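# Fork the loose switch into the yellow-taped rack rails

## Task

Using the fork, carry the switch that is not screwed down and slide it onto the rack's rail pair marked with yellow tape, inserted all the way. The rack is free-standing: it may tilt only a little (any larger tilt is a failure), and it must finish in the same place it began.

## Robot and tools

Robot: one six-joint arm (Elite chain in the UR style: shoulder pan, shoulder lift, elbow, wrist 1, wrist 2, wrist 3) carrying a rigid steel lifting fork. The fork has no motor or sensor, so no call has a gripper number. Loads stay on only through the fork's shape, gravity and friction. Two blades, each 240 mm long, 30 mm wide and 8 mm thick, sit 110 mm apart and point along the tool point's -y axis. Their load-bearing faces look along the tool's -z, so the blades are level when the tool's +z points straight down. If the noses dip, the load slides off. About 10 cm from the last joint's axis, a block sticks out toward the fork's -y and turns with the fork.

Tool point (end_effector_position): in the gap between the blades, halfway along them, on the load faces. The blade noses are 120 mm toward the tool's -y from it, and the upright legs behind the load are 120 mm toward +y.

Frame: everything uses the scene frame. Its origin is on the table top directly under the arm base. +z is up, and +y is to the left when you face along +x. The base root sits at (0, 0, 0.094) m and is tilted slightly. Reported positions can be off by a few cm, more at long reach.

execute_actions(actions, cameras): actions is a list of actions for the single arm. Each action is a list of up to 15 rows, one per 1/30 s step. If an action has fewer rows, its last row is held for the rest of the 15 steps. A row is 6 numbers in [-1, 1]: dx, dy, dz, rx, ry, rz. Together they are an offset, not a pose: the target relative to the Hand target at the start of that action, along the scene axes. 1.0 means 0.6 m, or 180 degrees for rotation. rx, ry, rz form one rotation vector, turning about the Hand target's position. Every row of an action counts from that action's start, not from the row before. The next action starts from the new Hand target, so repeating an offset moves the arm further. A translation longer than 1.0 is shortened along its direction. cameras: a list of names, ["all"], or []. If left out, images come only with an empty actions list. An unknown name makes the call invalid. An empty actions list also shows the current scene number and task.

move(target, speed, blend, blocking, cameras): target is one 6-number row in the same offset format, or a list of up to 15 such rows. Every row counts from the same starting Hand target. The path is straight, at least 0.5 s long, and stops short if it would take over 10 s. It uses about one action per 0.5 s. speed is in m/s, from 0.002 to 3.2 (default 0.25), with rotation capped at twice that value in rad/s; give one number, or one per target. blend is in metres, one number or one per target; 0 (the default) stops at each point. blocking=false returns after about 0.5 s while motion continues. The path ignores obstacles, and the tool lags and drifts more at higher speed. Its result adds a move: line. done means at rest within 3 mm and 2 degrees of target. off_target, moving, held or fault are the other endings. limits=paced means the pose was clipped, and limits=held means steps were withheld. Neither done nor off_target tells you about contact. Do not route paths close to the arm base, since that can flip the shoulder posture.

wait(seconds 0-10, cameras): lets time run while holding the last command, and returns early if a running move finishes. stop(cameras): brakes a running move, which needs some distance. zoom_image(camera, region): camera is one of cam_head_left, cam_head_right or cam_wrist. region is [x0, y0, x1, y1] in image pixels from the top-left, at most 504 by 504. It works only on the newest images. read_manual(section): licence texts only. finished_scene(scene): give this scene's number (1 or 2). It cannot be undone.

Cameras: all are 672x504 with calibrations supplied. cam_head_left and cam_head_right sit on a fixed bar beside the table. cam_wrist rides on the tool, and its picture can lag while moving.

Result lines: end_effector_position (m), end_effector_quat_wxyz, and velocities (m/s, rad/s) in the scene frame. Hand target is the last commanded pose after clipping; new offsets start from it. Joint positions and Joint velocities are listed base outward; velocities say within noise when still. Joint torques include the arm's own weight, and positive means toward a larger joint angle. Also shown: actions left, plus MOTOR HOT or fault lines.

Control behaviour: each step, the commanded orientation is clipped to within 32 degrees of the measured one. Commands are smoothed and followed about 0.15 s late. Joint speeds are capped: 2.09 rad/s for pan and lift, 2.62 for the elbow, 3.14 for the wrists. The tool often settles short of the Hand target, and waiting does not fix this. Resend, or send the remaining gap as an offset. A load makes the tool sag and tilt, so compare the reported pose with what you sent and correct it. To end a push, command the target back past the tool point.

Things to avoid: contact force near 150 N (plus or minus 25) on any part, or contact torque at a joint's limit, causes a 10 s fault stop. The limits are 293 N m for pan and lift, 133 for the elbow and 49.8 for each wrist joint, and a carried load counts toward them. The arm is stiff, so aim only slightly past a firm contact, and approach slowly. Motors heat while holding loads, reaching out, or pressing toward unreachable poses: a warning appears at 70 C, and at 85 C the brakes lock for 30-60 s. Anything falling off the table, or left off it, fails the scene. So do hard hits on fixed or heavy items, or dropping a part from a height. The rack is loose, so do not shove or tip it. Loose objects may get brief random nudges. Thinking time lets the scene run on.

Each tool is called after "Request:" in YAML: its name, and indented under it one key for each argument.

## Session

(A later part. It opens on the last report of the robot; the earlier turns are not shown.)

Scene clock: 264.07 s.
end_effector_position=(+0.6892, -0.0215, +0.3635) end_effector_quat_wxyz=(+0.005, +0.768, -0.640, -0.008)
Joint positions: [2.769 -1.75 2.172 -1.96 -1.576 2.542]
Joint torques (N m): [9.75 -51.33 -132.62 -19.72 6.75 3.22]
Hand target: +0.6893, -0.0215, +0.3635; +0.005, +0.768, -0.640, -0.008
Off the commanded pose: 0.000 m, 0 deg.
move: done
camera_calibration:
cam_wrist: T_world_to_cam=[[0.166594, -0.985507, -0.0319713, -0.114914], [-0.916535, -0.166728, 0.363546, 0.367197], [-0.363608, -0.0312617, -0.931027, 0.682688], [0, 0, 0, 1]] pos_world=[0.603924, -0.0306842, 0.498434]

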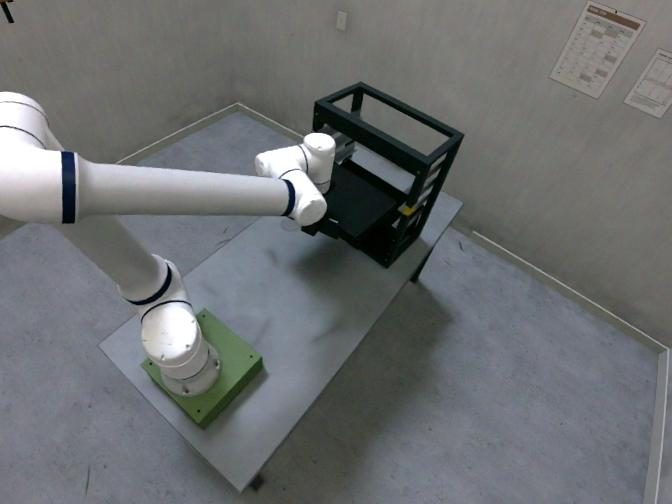

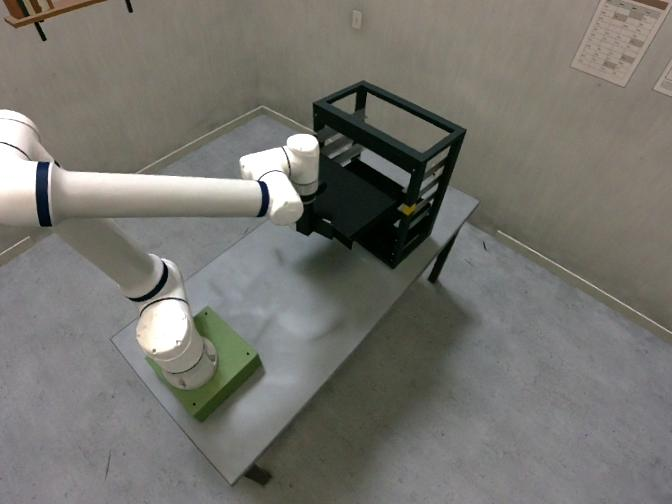

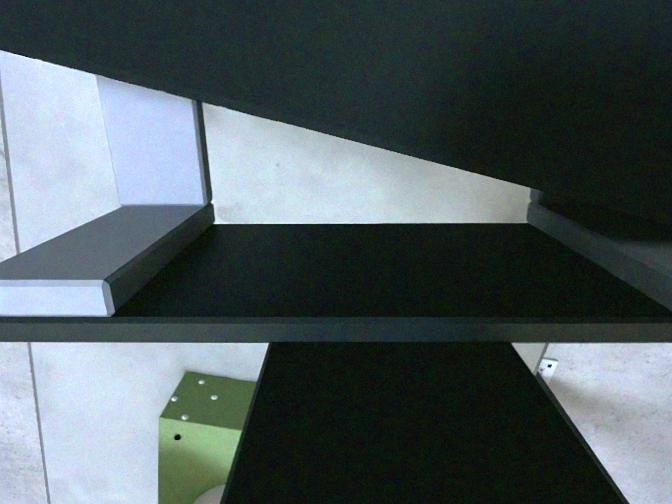

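Request:
move:
  target: [0.116,-0.0075,0,0,0,0]
  speed: 0.04
  cameras: ["all"]

Request:
zoom_image:
  camera: "cam_head_right"
  region: [270, 80, 480, 270]

Request:
zoom_image:
  camera: "cam_head_right"
  region: [370, 170, 450, 250]

Scene clock: 276.37 s.
end_effector_position=(+0.7587, -0.0260, +0.3635) end_effector_quat_wxyz=(+0.005, +0.768, -0.640, -0.008)
Joint positions: [2.81 -1.623 2.064 -1.979 -1.574 2.582]
Joint torques (N m): [10.82 -64.76 -134.15 -20.18 7.5 3.73]
Hand target: +0.7589, -0.0260, +0.3635; +0.005, +0.768, -0.640, -0.008
Off the commanded pose: 0.000 m, 0 deg.
move: done
camera_calibration:
cam_wrist: T_world_to_cam=[[0.166594, -0.985507, -0.0319713, -0.130944], [-0.916535, -0.166728, 0.363546, 0.430238], [-0.363608, -0.0312617, -0.931027, 0.707855], [0, 0, 0, 1]] pos_world=[0.673524, -0.0351842, 0.498434]

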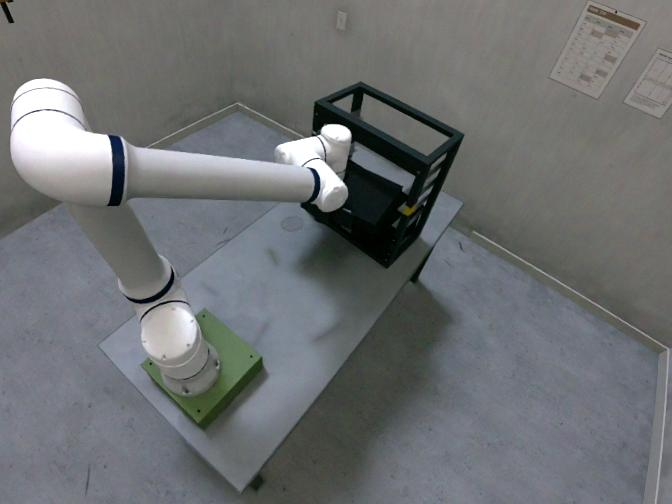

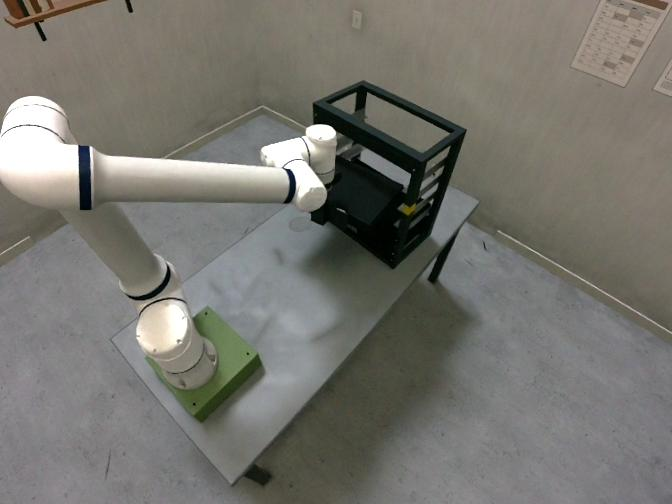

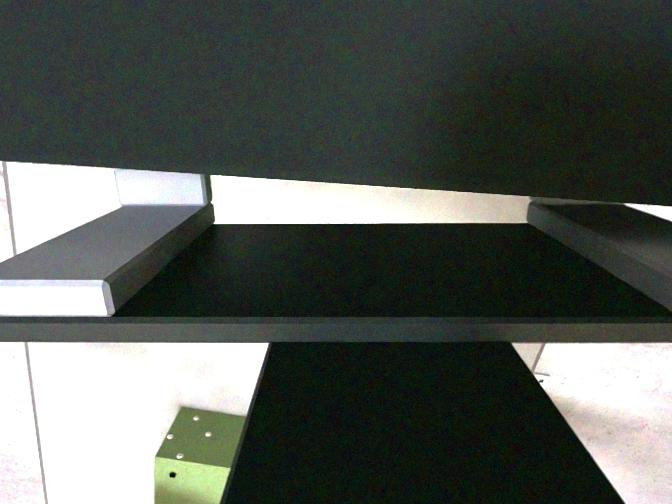

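Scaled by 2.400.

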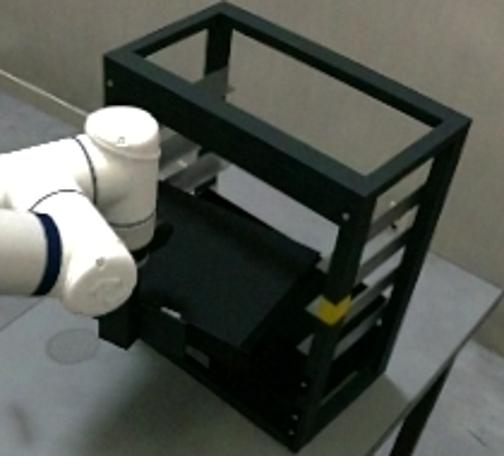

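Scaled by 6.300.

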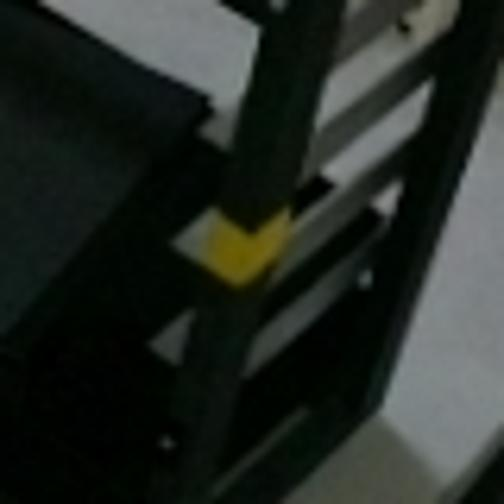

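Request:
zoom_image:
  camera: "cam_head_right"
  region: [300, 110, 400, 210]

Request:
zoom_image:
  camera: "cam_head_left"
  region: [300, 110, 430, 240]

Scaled by 5.040.

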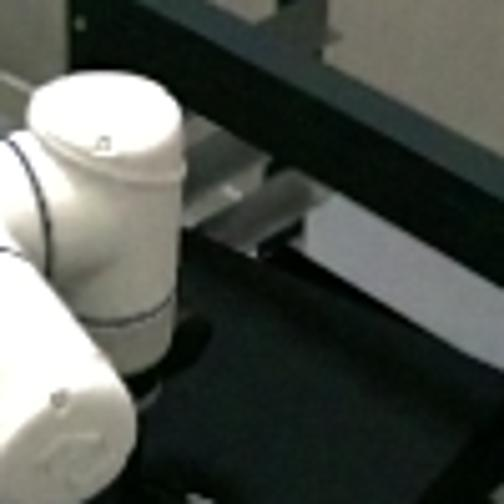

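Scaled by 3.877.

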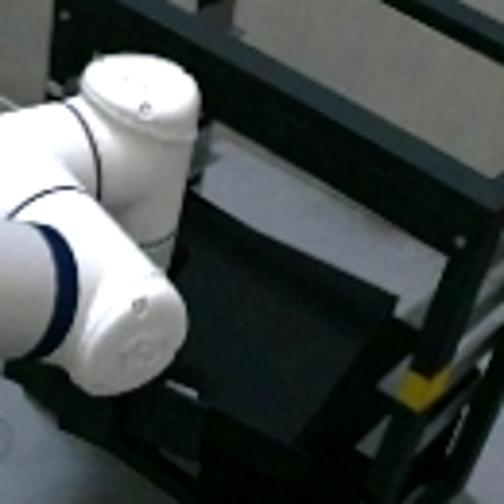

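Request:
move:
  target: [-0.1663,0.0117,0,0,0,0]
  speed: 0.06

Request:
move:
  target: [-0.0015,-0.022,0.0015,0,0,-0.0572]
  speed: 0.08
  cameras: ["all"]

Request:
zoom_image:
  camera: "cam_head_right"
  region: [270, 100, 410, 270]

Request:
zoom_image:
  camera: "cam_head_left"
  region: [270, 100, 410, 270]

Request:
zoom_image:
  camera: "cam_head_right"
  region: [370, 170, 450, 250]

Request:
zoom_image:
  camera: "cam_head_right"
  region: [290, 120, 370, 200]

Scene clock: 326.30 s.
end_effector_position=(+0.6594, -0.0190, +0.3635) end_effector_quat_wxyz=(+0.005, +0.768, -0.640, -0.008)
Joint positions: [2.75 -1.809 2.216 -1.945 -1.576 2.522]
Joint torques (N m): [-23.27 -67.92 -107.53 -13.79 3.09 -2.39]
Hand target: +0.6592, -0.0190, +0.3635; +0.005, +0.768, -0.640, -0.008
Off the commanded pose: 0.000 m, 0 deg.
move: done

Scene clock: 327.97 s.
end_effector_position=(+0.6583, -0.0322, +0.3644) end_effector_quat_wxyz=(+0.004, +0.708, -0.706, -0.008)
Joint positions: [2.769 -1.819 2.221 -1.939 -1.572 2.721]
Joint torques (N m): [9.48 -69.7 -109.93 -14.85 5.92 3.33]
Hand target: +0.6583, -0.0322, +0.3644; +0.004, +0.708, -0.707, -0.008
Off the commanded pose: 0.000 m, 0 deg.
move: done
camera_calibration:
cam_wrist: T_world_to_cam=[[-0.0119361, -0.999417, -0.0319748, -0.00311776], [-0.931559, -0.000506778, 0.363589, 0.352006], [-0.363393, 0.0341263, -0.931011, 0.673912], [0, 0, 0, 1]] pos_world=[0.572772, -0.0259357, 0.499334]

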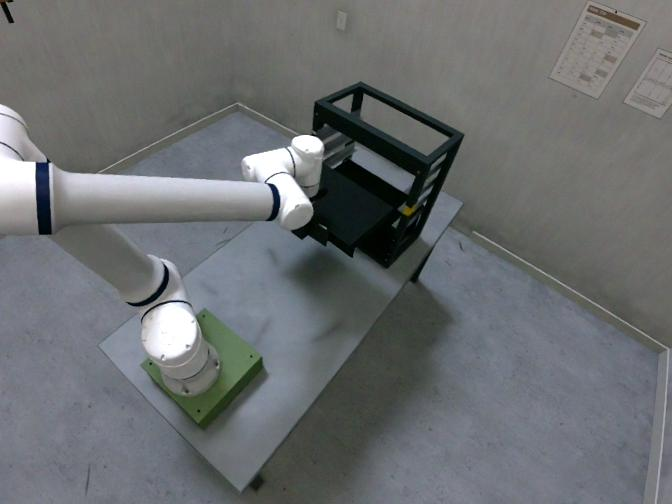

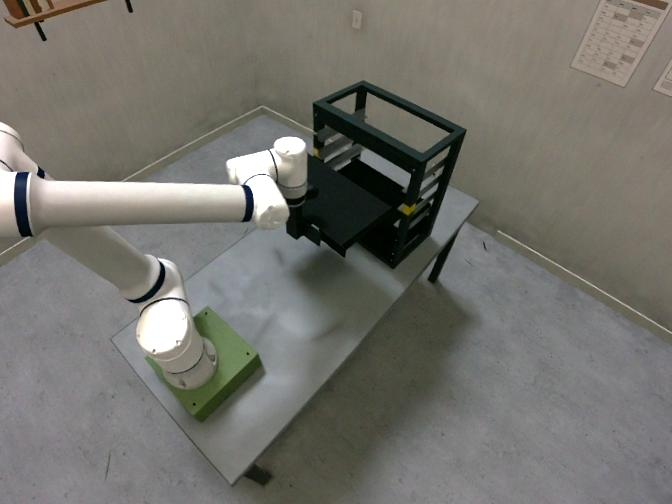

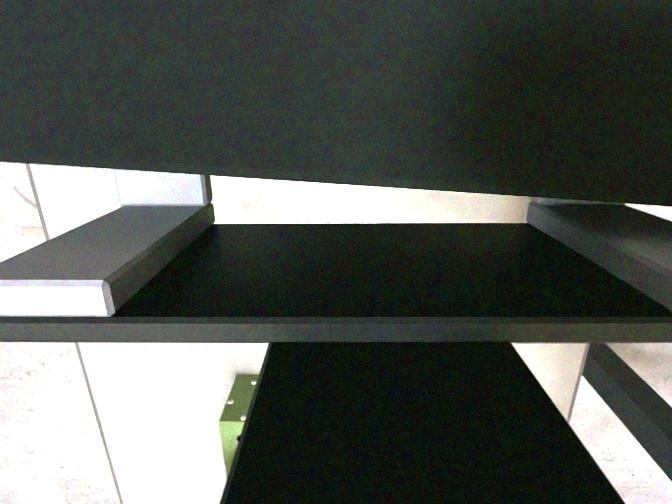

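Scaled by 2.965.

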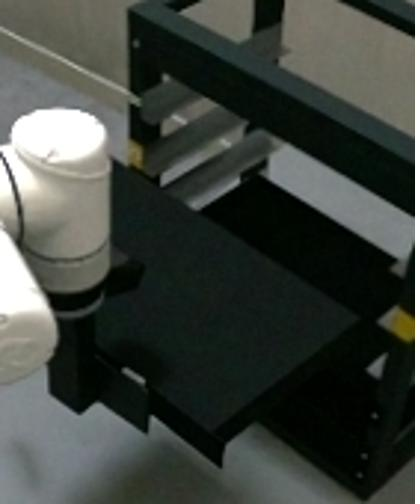

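Scaled by 2.965.

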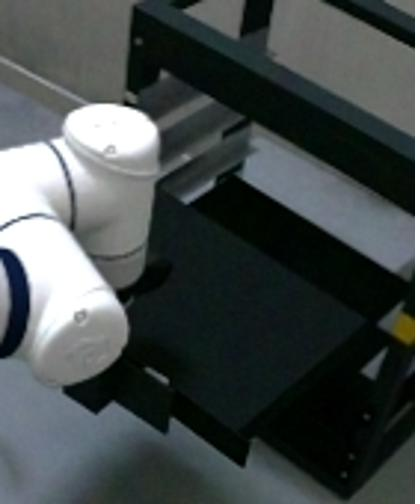

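Scaled by 6.300.

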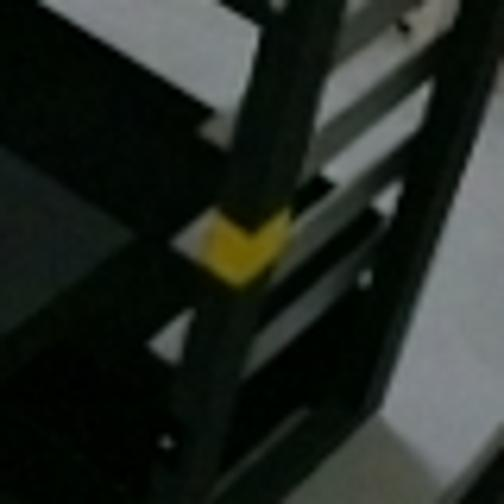

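Scaled by 6.300.

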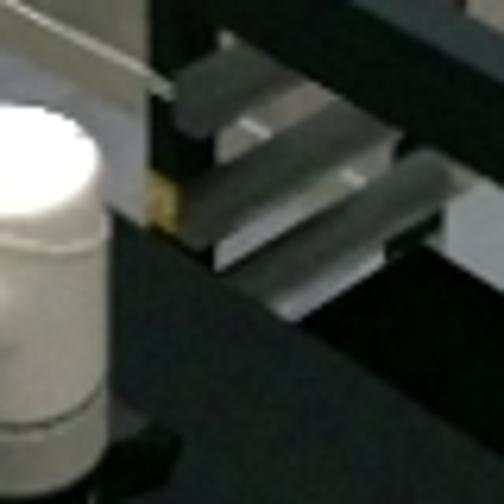

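Request:
zoom_image:
  camera: "cam_head_right"
  region: [295, 135, 335, 175]

Request:
zoom_image:
  camera: "cam_head_right"
  region: [375, 185, 415, 225]

Request:
zoom_image:
  camera: "cam_head_left"
  region: [300, 145, 340, 185]

Request:
zoom_image:
  camera: "cam_head_left"
  region: [375, 185, 415, 225]

Scaled by 12.600.

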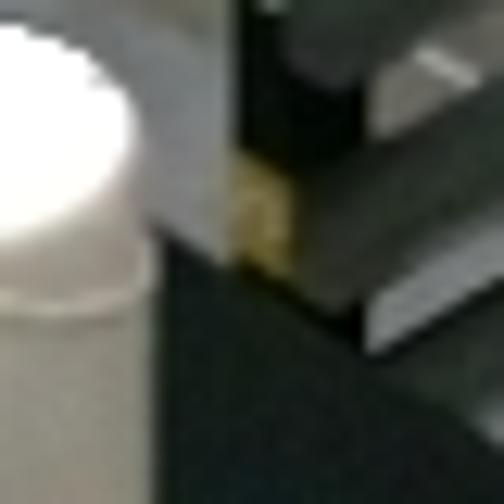

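Scaled by 12.600.

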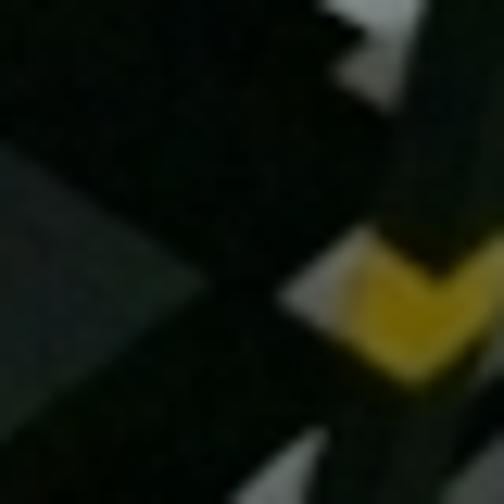

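Scaled by 12.600.

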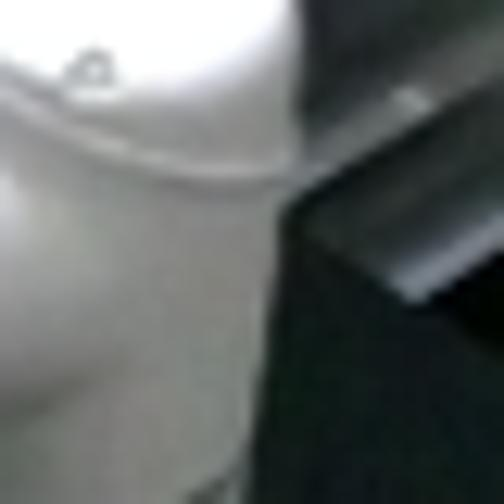

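Scaled by 12.600.

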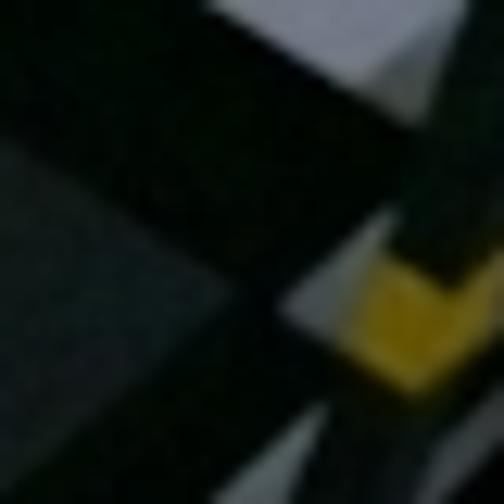

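Request:
move:
  target: [0.108,-0.0142,0,0,0,0]
  speed: 0.04
  cameras: ["all"]

Request:
zoom_image:
  camera: "cam_head_right"
  region: [300, 140, 420, 260]

Request:
zoom_image:
  camera: "cam_head_right"
  region: [375, 180, 415, 220]

Request:
zoom_image:
  camera: "cam_head_right"
  region: [300, 130, 350, 180]

Scene clock: 349.57 s.
end_effector_position=(+0.7229, -0.0407, +0.3644) end_effector_quat_wxyz=(+0.004, +0.708, -0.707, -0.008)
Joint positions: [2.803 -1.694 2.125 -1.968 -1.571 2.755]
Joint torques (N m): [9.81 -55.88 -135.82 -20.94 6.32 3.86]
Hand target: +0.7231, -0.0407, +0.3644; +0.004, +0.708, -0.707, -0.008
Off the commanded pose: 0.000 m, 0 deg.
move: done
camera_calibration:
cam_wrist: T_world_to_cam=[[-0.012252, -0.999414, -0.0319622, -0.0106457], [-0.931557, -0.000207987, 0.363594, 0.412279], [-0.363388, 0.0342294, -0.931009, 0.697713], [0, 0, 0, 1]] pos_world=[0.637471, -0.034436, 0.499334]

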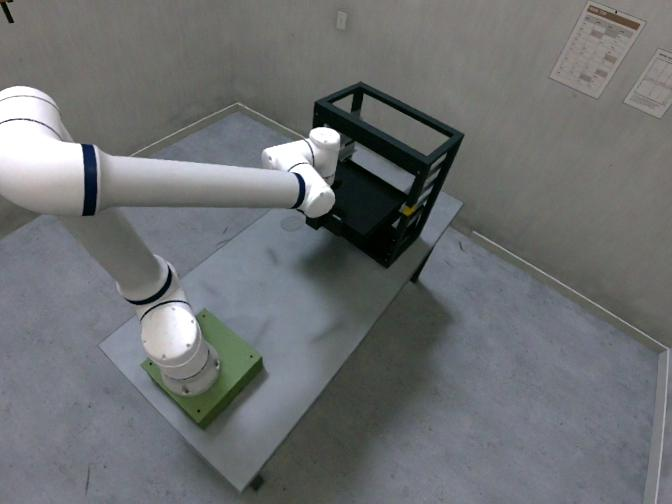

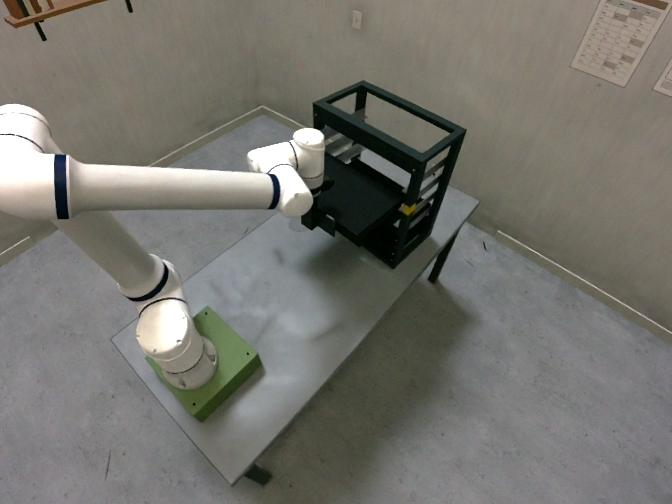

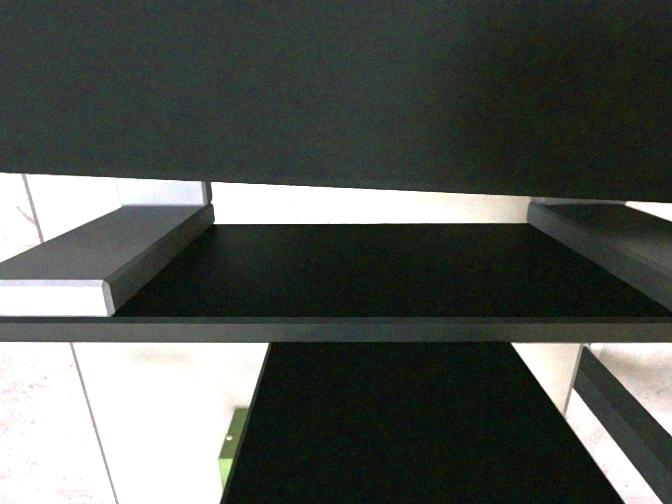

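Scaled by 4.200.

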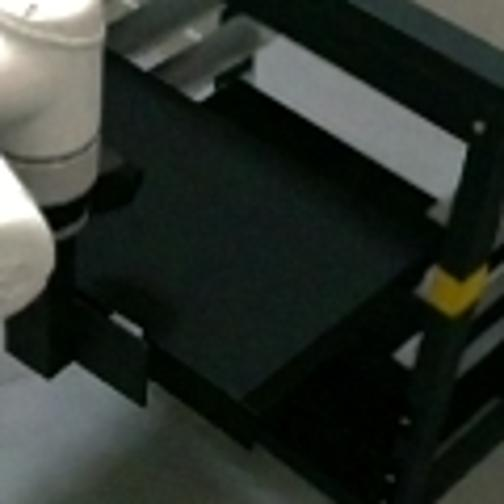

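Scaled by 12.600.

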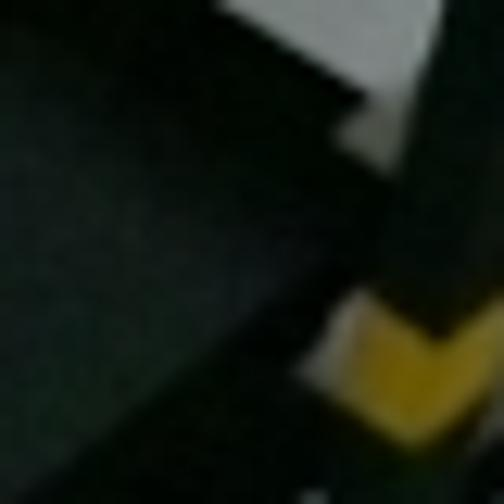

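Scaled by 10.080.

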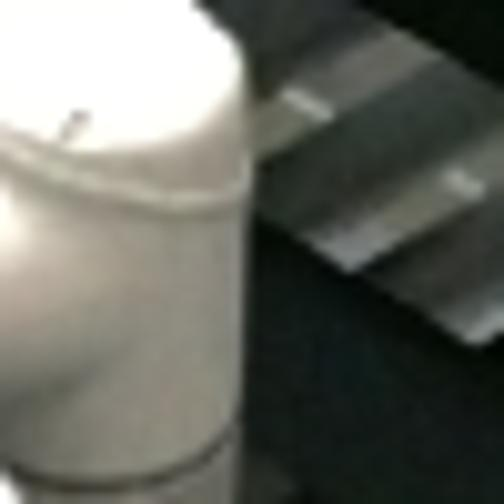

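Request:
move:
  target: [-0.0333,0.0023,0,0,0,0]
  speed: 0.06

Request:
move:
  target: [0,-0.0067,0,0,0,-0.0072]
  speed: 0.05

Request:
move:
  target: [0.0665,-0.0047,0,0,0,0]
  speed: 0.03
  cameras: ["cam_wrist","cam_head_right"]

Request:
zoom_image:
  camera: "cam_head_right"
  region: [375, 180, 415, 220]

Scene clock: 362.97 s.
end_effector_position=(+0.7032, -0.0394, +0.3644) end_effector_quat_wxyz=(+0.004, +0.708, -0.707, -0.008)
Joint positions: [2.791 -1.731 2.155 -1.961 -1.571 2.744]
Joint torques (N m): [-23.21 -81.77 -108.23 -14.88 1.76 -2.3]
Hand target: +0.7031, -0.0394, +0.3644; +0.004, +0.708, -0.707, -0.008
Off the commanded pose: 0.000 m, 0 deg.
move: done

Scene clock: 363.77 s.
end_effector_position=(+0.7031, -0.0433, +0.3644) end_effector_quat_wxyz=(+0.004, +0.700, -0.714, -0.008)
Joint positions: [2.79 -1.731 2.155 -1.961 -1.571 2.764]
Joint torques (N m): [-22.08 -69.68 -115.75 -15.01 5.64 3.13]
Hand target: +0.7031, -0.0434, +0.3644; +0.004, +0.700, -0.715, -0.008
Off the commanded pose: 0.000 m, 0 deg.
move: done

Scene clock: 365.47 s.
end_effector_position=(+0.7427, -0.0462, +0.3644) end_effector_quat_wxyz=(+0.004, +0.700, -0.715, -0.008)
Joint positions: [2.812 -1.658 2.094 -1.973 -1.57 2.787]
Joint torques (N m): [10.05 -61.09 -132.24 -20.25 5.5 3.05]
Hand target: +0.7430, -0.0462, +0.3644; +0.004, +0.700, -0.715, -0.008
Off the commanded pose: 0.000 m, 0 deg.
move: done
camera_calibration:
cam_wrist: T_world_to_cam=[[-0.0348031, -0.998882, -0.0319933, 0.000939411], [-0.931342, 0.0208057, 0.363552, 0.431624], [-0.36248, 0.0424494, -0.931025, 0.704838], [0, 0, 0, 1]] pos_world=[0.657512, -0.0379618, 0.499334]
Images, in order (width x height): cam_head_right 672x504, cam_wrist 672x504.

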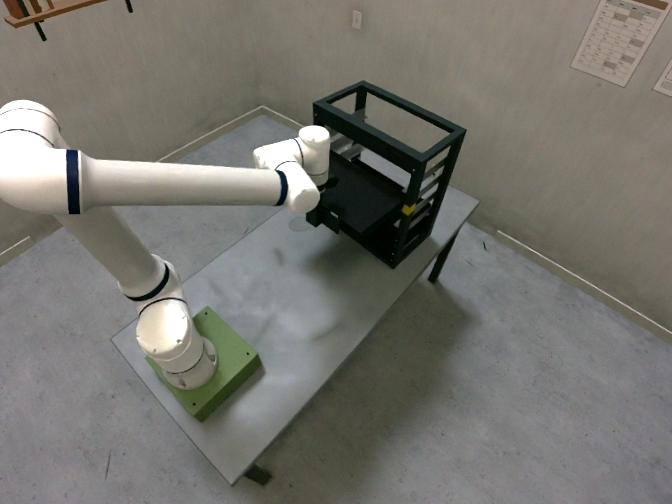

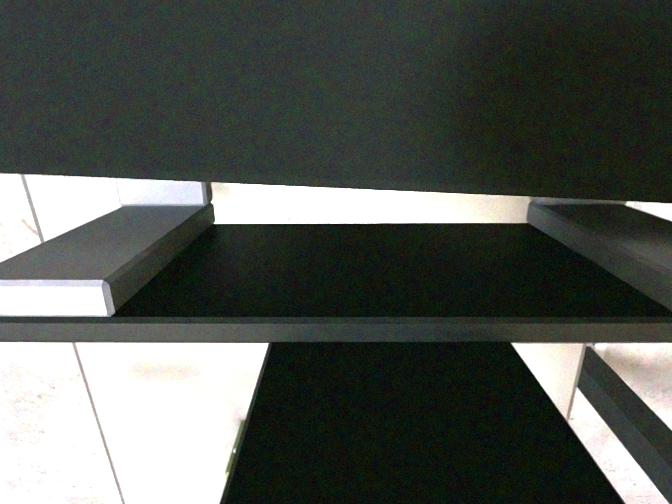

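Scaled by 12.600.

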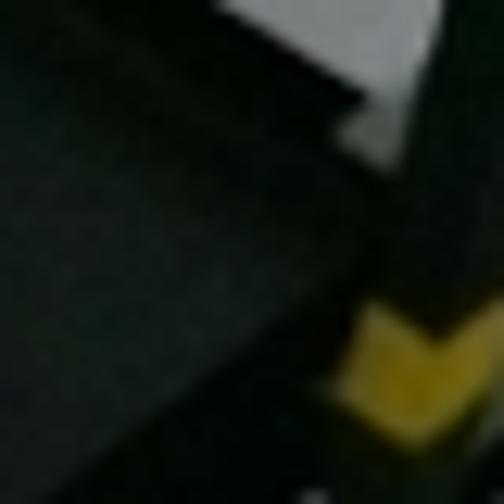

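Request:
move:
  target: [0.0665,-0.0047,0,0,0,0]
  speed: 0.04
  cameras: ["cam_wrist","cam_head_right"]

Request:
zoom_image:
  camera: "cam_head_right"
  region: [300, 140, 420, 260]

Scene clock: 369.37 s.
end_effector_position=(+0.7826, -0.0490, +0.3644) end_effector_quat_wxyz=(+0.004, +0.700, -0.715, -0.008)
Joint positions: [2.831 -1.588 2.029 -1.978 -1.57 2.806]
Joint torques (N m): [9.93 -71.53 -132.5 -20.21 5.4 3.12]
Hand target: +0.7829, -0.0490, +0.3644; +0.004, +0.700, -0.715, -0.008
Off the commanded pose: 0.000 m, 0 deg.
move: done
camera_calibration:
cam_wrist: T_world_to_cam=[[-0.0348031, -0.998882, -0.0319933, -0.000568702], [-0.931342, 0.0208057, 0.363552, 0.468845], [-0.36248, 0.0424494, -0.931025, 0.719424], [0, 0, 0, 1]] pos_world=[0.697412, -0.0408618, 0.499334]
Images, in order (width x height): cam_head_right 672x504, cam_wrist 672x504.

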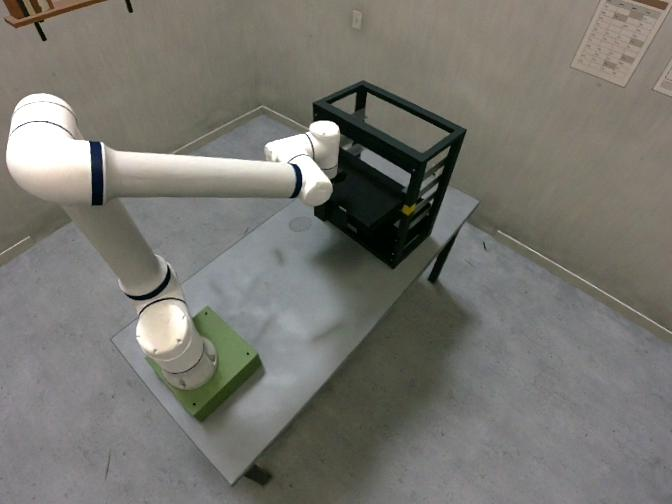

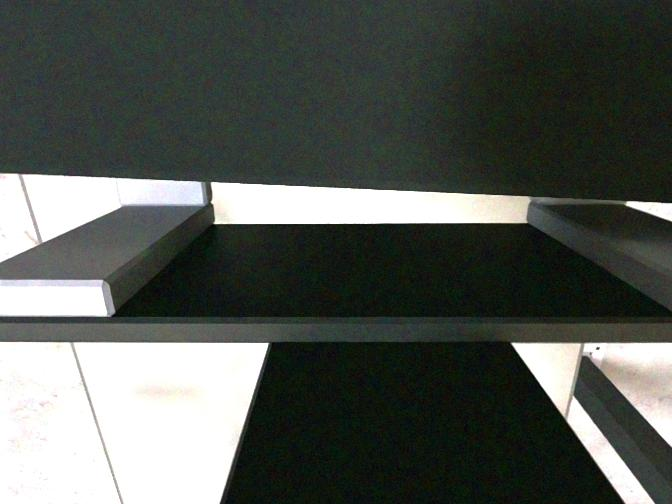

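Scaled by 4.200.

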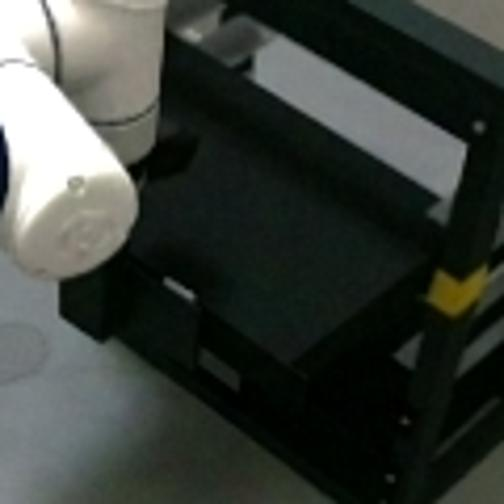

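Request:
move:
  target: [0.167,-0.0117,0,0,0,0]
  speed: 0.05
  cameras: ["all"]

Request:
zoom_image:
  camera: "cam_head_right"
  region: [300, 100, 450, 250]

Request:
zoom_image:
  camera: "cam_head_left"
  region: [300, 100, 450, 250]

Scene clock: 375.60 s.
end_effector_position=(+0.8829, -0.0560, +0.3644) end_effector_quat_wxyz=(+0.004, +0.700, -0.715, -0.008)
Joint positions: [2.871 -1.423 1.854 -1.968 -1.568 2.845]
Joint torques (N m): [9.13 -89.8 -133.69 -15.29 5.16 3.47]
Hand target: +0.8831, -0.0560, +0.3644; +0.004, +0.700, -0.715, -0.008
Off the commanded pose: 0.000 m, 0 deg.
move: done
camera_calibration:
cam_wrist: T_world_to_cam=[[-0.0348031, -0.998882, -0.0319933, -0.0040736], [-0.931342, 0.0208057, 0.363552, 0.562311], [-0.36248, 0.0424494, -0.931025, 0.756042], [0, 0, 0, 1]] pos_world=[0.797612, -0.0478618, 0.499334]

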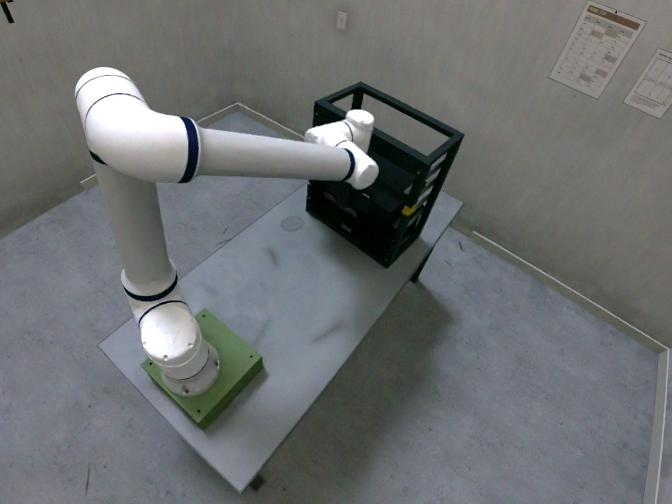

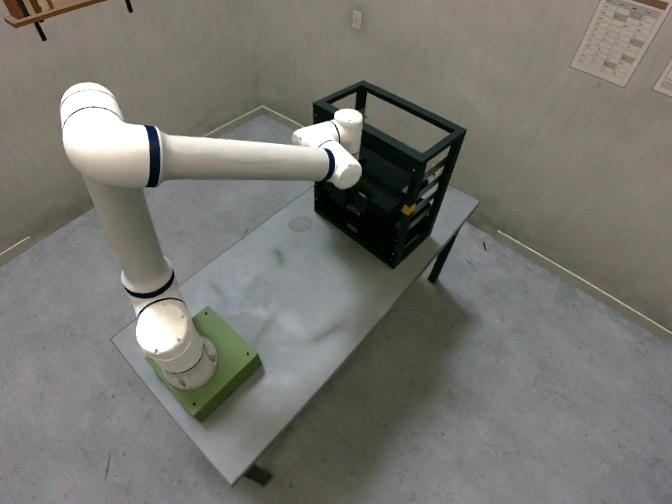

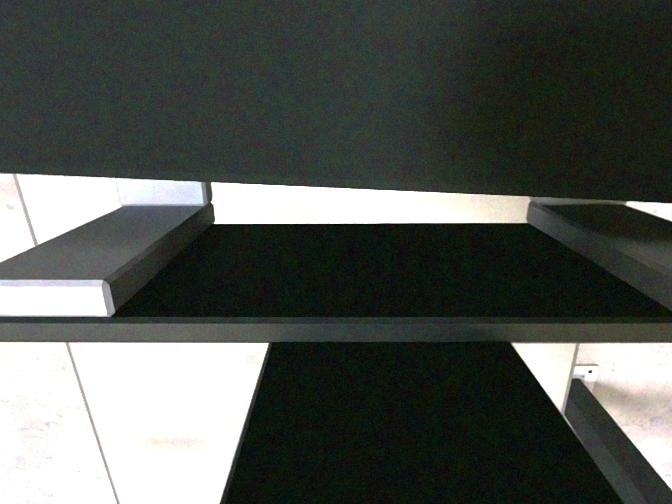

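Scaled by 3.360.

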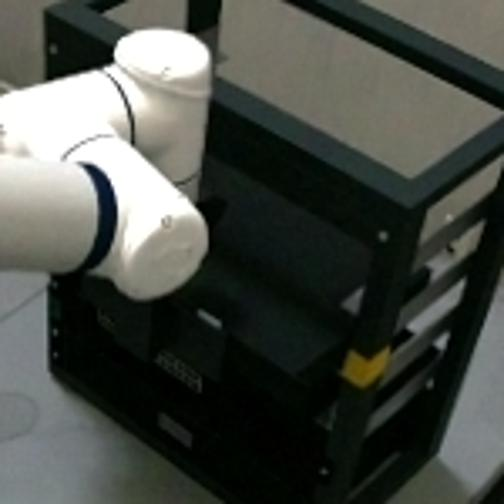

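Scaled by 3.360.

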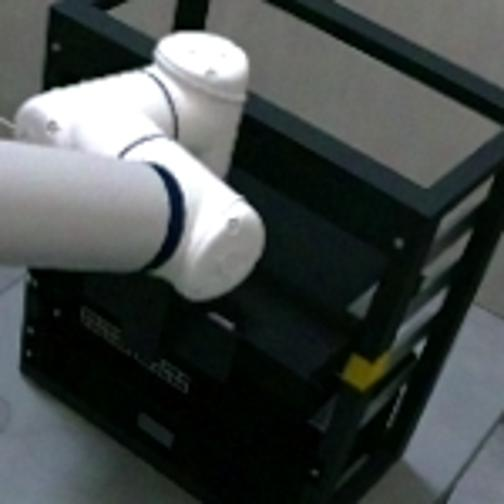

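Request:
move:
  target: [0,0,-0.024,0,0,0]
  speed: 0.02

Request:
move:
  target: [0,0,-0.012,0,0,0]
  speed: 0.02
  cameras: ["cam_wrist","cam_head_right"]

Request:
zoom_image:
  camera: "cam_head_right"
  region: [300, 100, 450, 250]

Scene clock: 379.07 s.
end_effector_position=(+0.8831, -0.0560, +0.3502) end_effector_quat_wxyz=(+0.004, +0.700, -0.715, -0.008)
Joint positions: [2.871 -1.412 1.869 -1.994 -1.568 2.845]
Joint torques (N m): [5.16 -76.73 -83.56 -11.61 3.16 2.31]
Hand target: +0.8831, -0.0560, +0.3500; +0.004, +0.700, -0.715, -0.008
Off the commanded pose: 0.000 m, 0 deg.
move: done

Scene clock: 379.83 s.
end_effector_position=(+0.8831, -0.0560, +0.3430) end_effector_quat_wxyz=(+0.004, +0.700, -0.715, -0.008)
Joint positions: [2.871 -1.407 1.877 -2.007 -1.568 2.845]
Joint torques (N m): [6.33 -62.25 -68.77 -9.95 -0.45 1.5]
Hand target: +0.8831, -0.0560, +0.3428; +0.004, +0.700, -0.715, -0.008
Off the commanded pose: 0.000 m, 0 deg.
move: done
camera_calibration:
cam_wrist: T_world_to_cam=[[-0.0348031, -0.998882, -0.0319933, -0.0047513], [-0.931342, 0.0208057, 0.363552, 0.570277], [-0.36248, 0.0424494, -0.931025, 0.73619], [0, 0, 0, 1]] pos_world=[0.797812, -0.0478618, 0.477934]
Images, in order (width x height): cam_head_right 672x504, cam_wrist 672x504.

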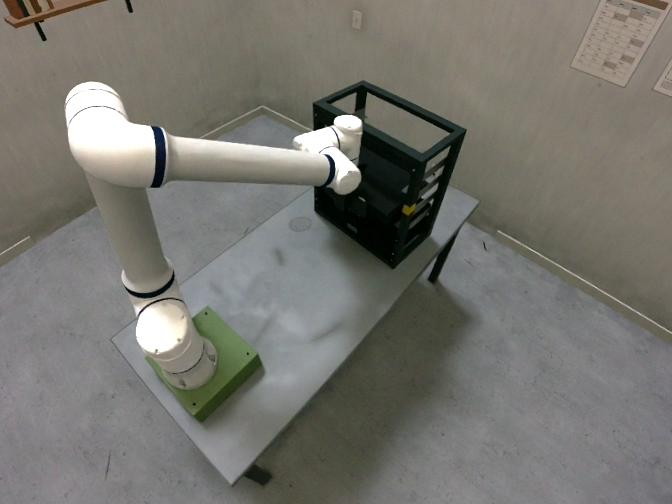

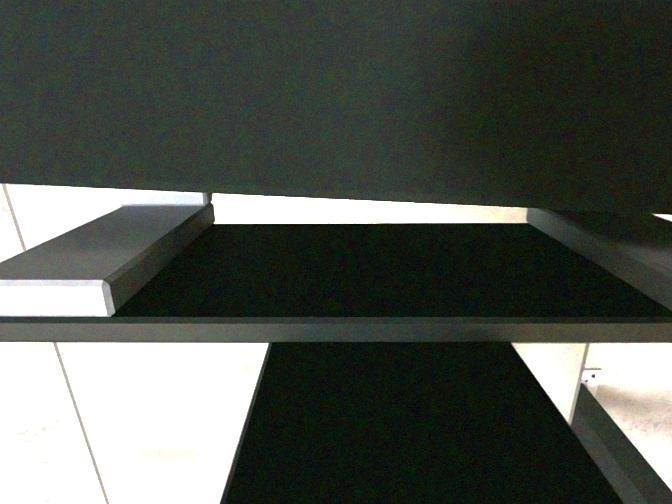

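Scaled by 3.360.

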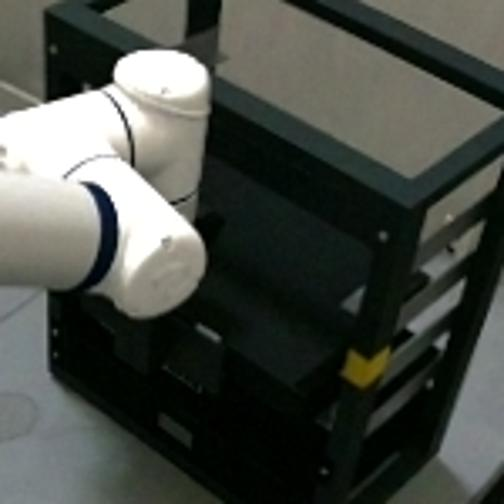

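Request:
move:
  target:
    - [-0.46,0.033,0,0,0,0]
    - [-0.46,0.033,0.047,0,0,0]
  speed: 0.15
  blend: [0,0]
  cameras: ["all"]

Request:
zoom_image:
  camera: "cam_head_right"
  region: [290, 100, 440, 250]

Request:
zoom_image:
  camera: "cam_head_left"
  region: [290, 100, 440, 250]

Scene clock: 388.03 s.
end_effector_position=(+0.6071, -0.0362, +0.3708) end_effector_quat_wxyz=(+0.004, +0.700, -0.715, -0.008)
Joint positions: [2.721 -1.93 2.28 -1.887 -1.573 2.696]
Joint torques (N m): [-21.44 -36.32 -97.38 -4.93 0.7 -2.2]
Hand target: +0.6071, -0.0362, +0.3710; +0.004, +0.700, -0.715, -0.008
Off the commanded pose: 0.000 m, 0 deg.
move: done
camera_calibration:
cam_wrist: T_world_to_cam=[[-0.0348031, -0.998882, -0.0319933, 0.00631032], [-0.931342, 0.0208057, 0.363552, 0.302708], [-0.36248, 0.0424494, -0.931025, 0.661188], [0, 0, 0, 1]] pos_world=[0.521812, -0.0280618, 0.505734]

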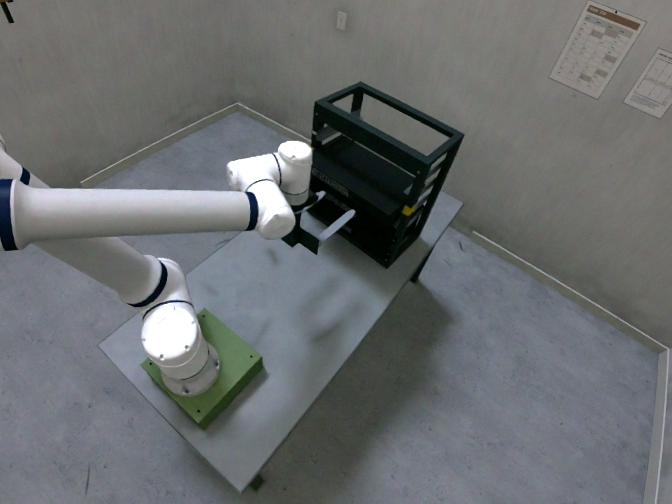

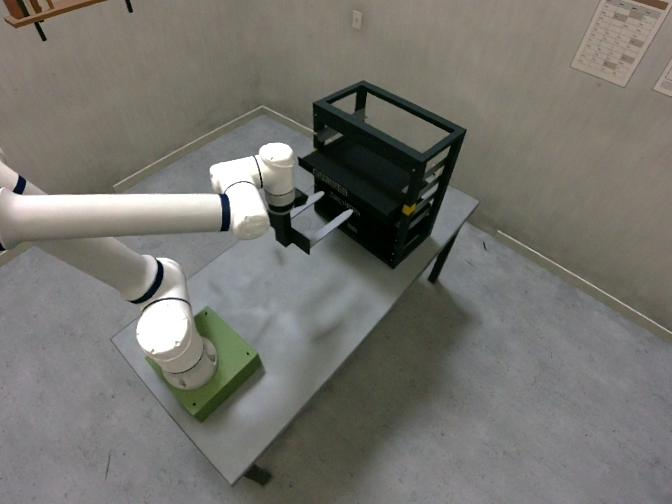

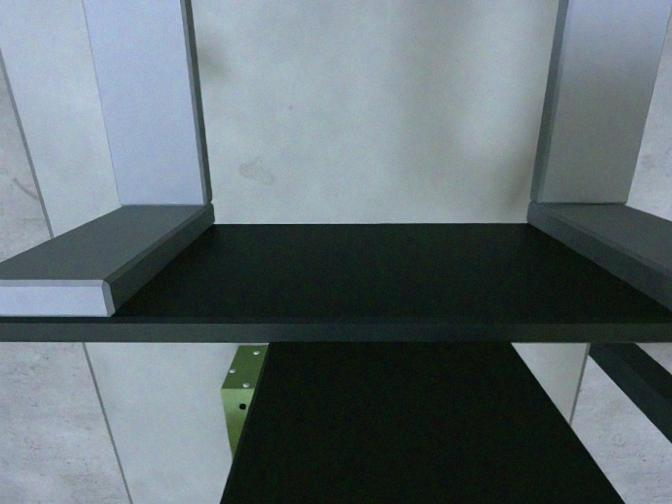

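Scaled by 3.360.

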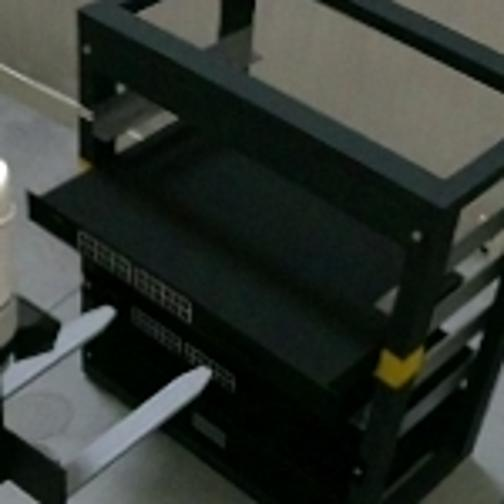

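Scaled by 3.360.

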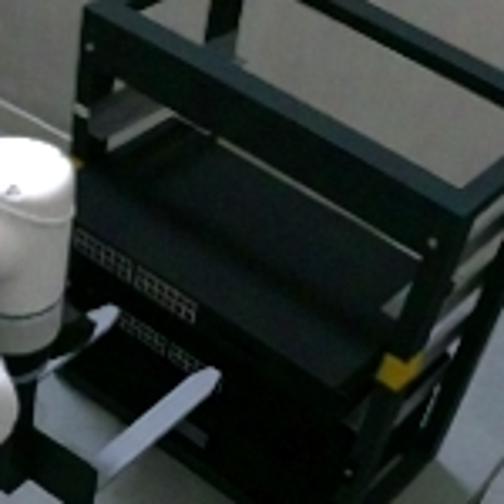

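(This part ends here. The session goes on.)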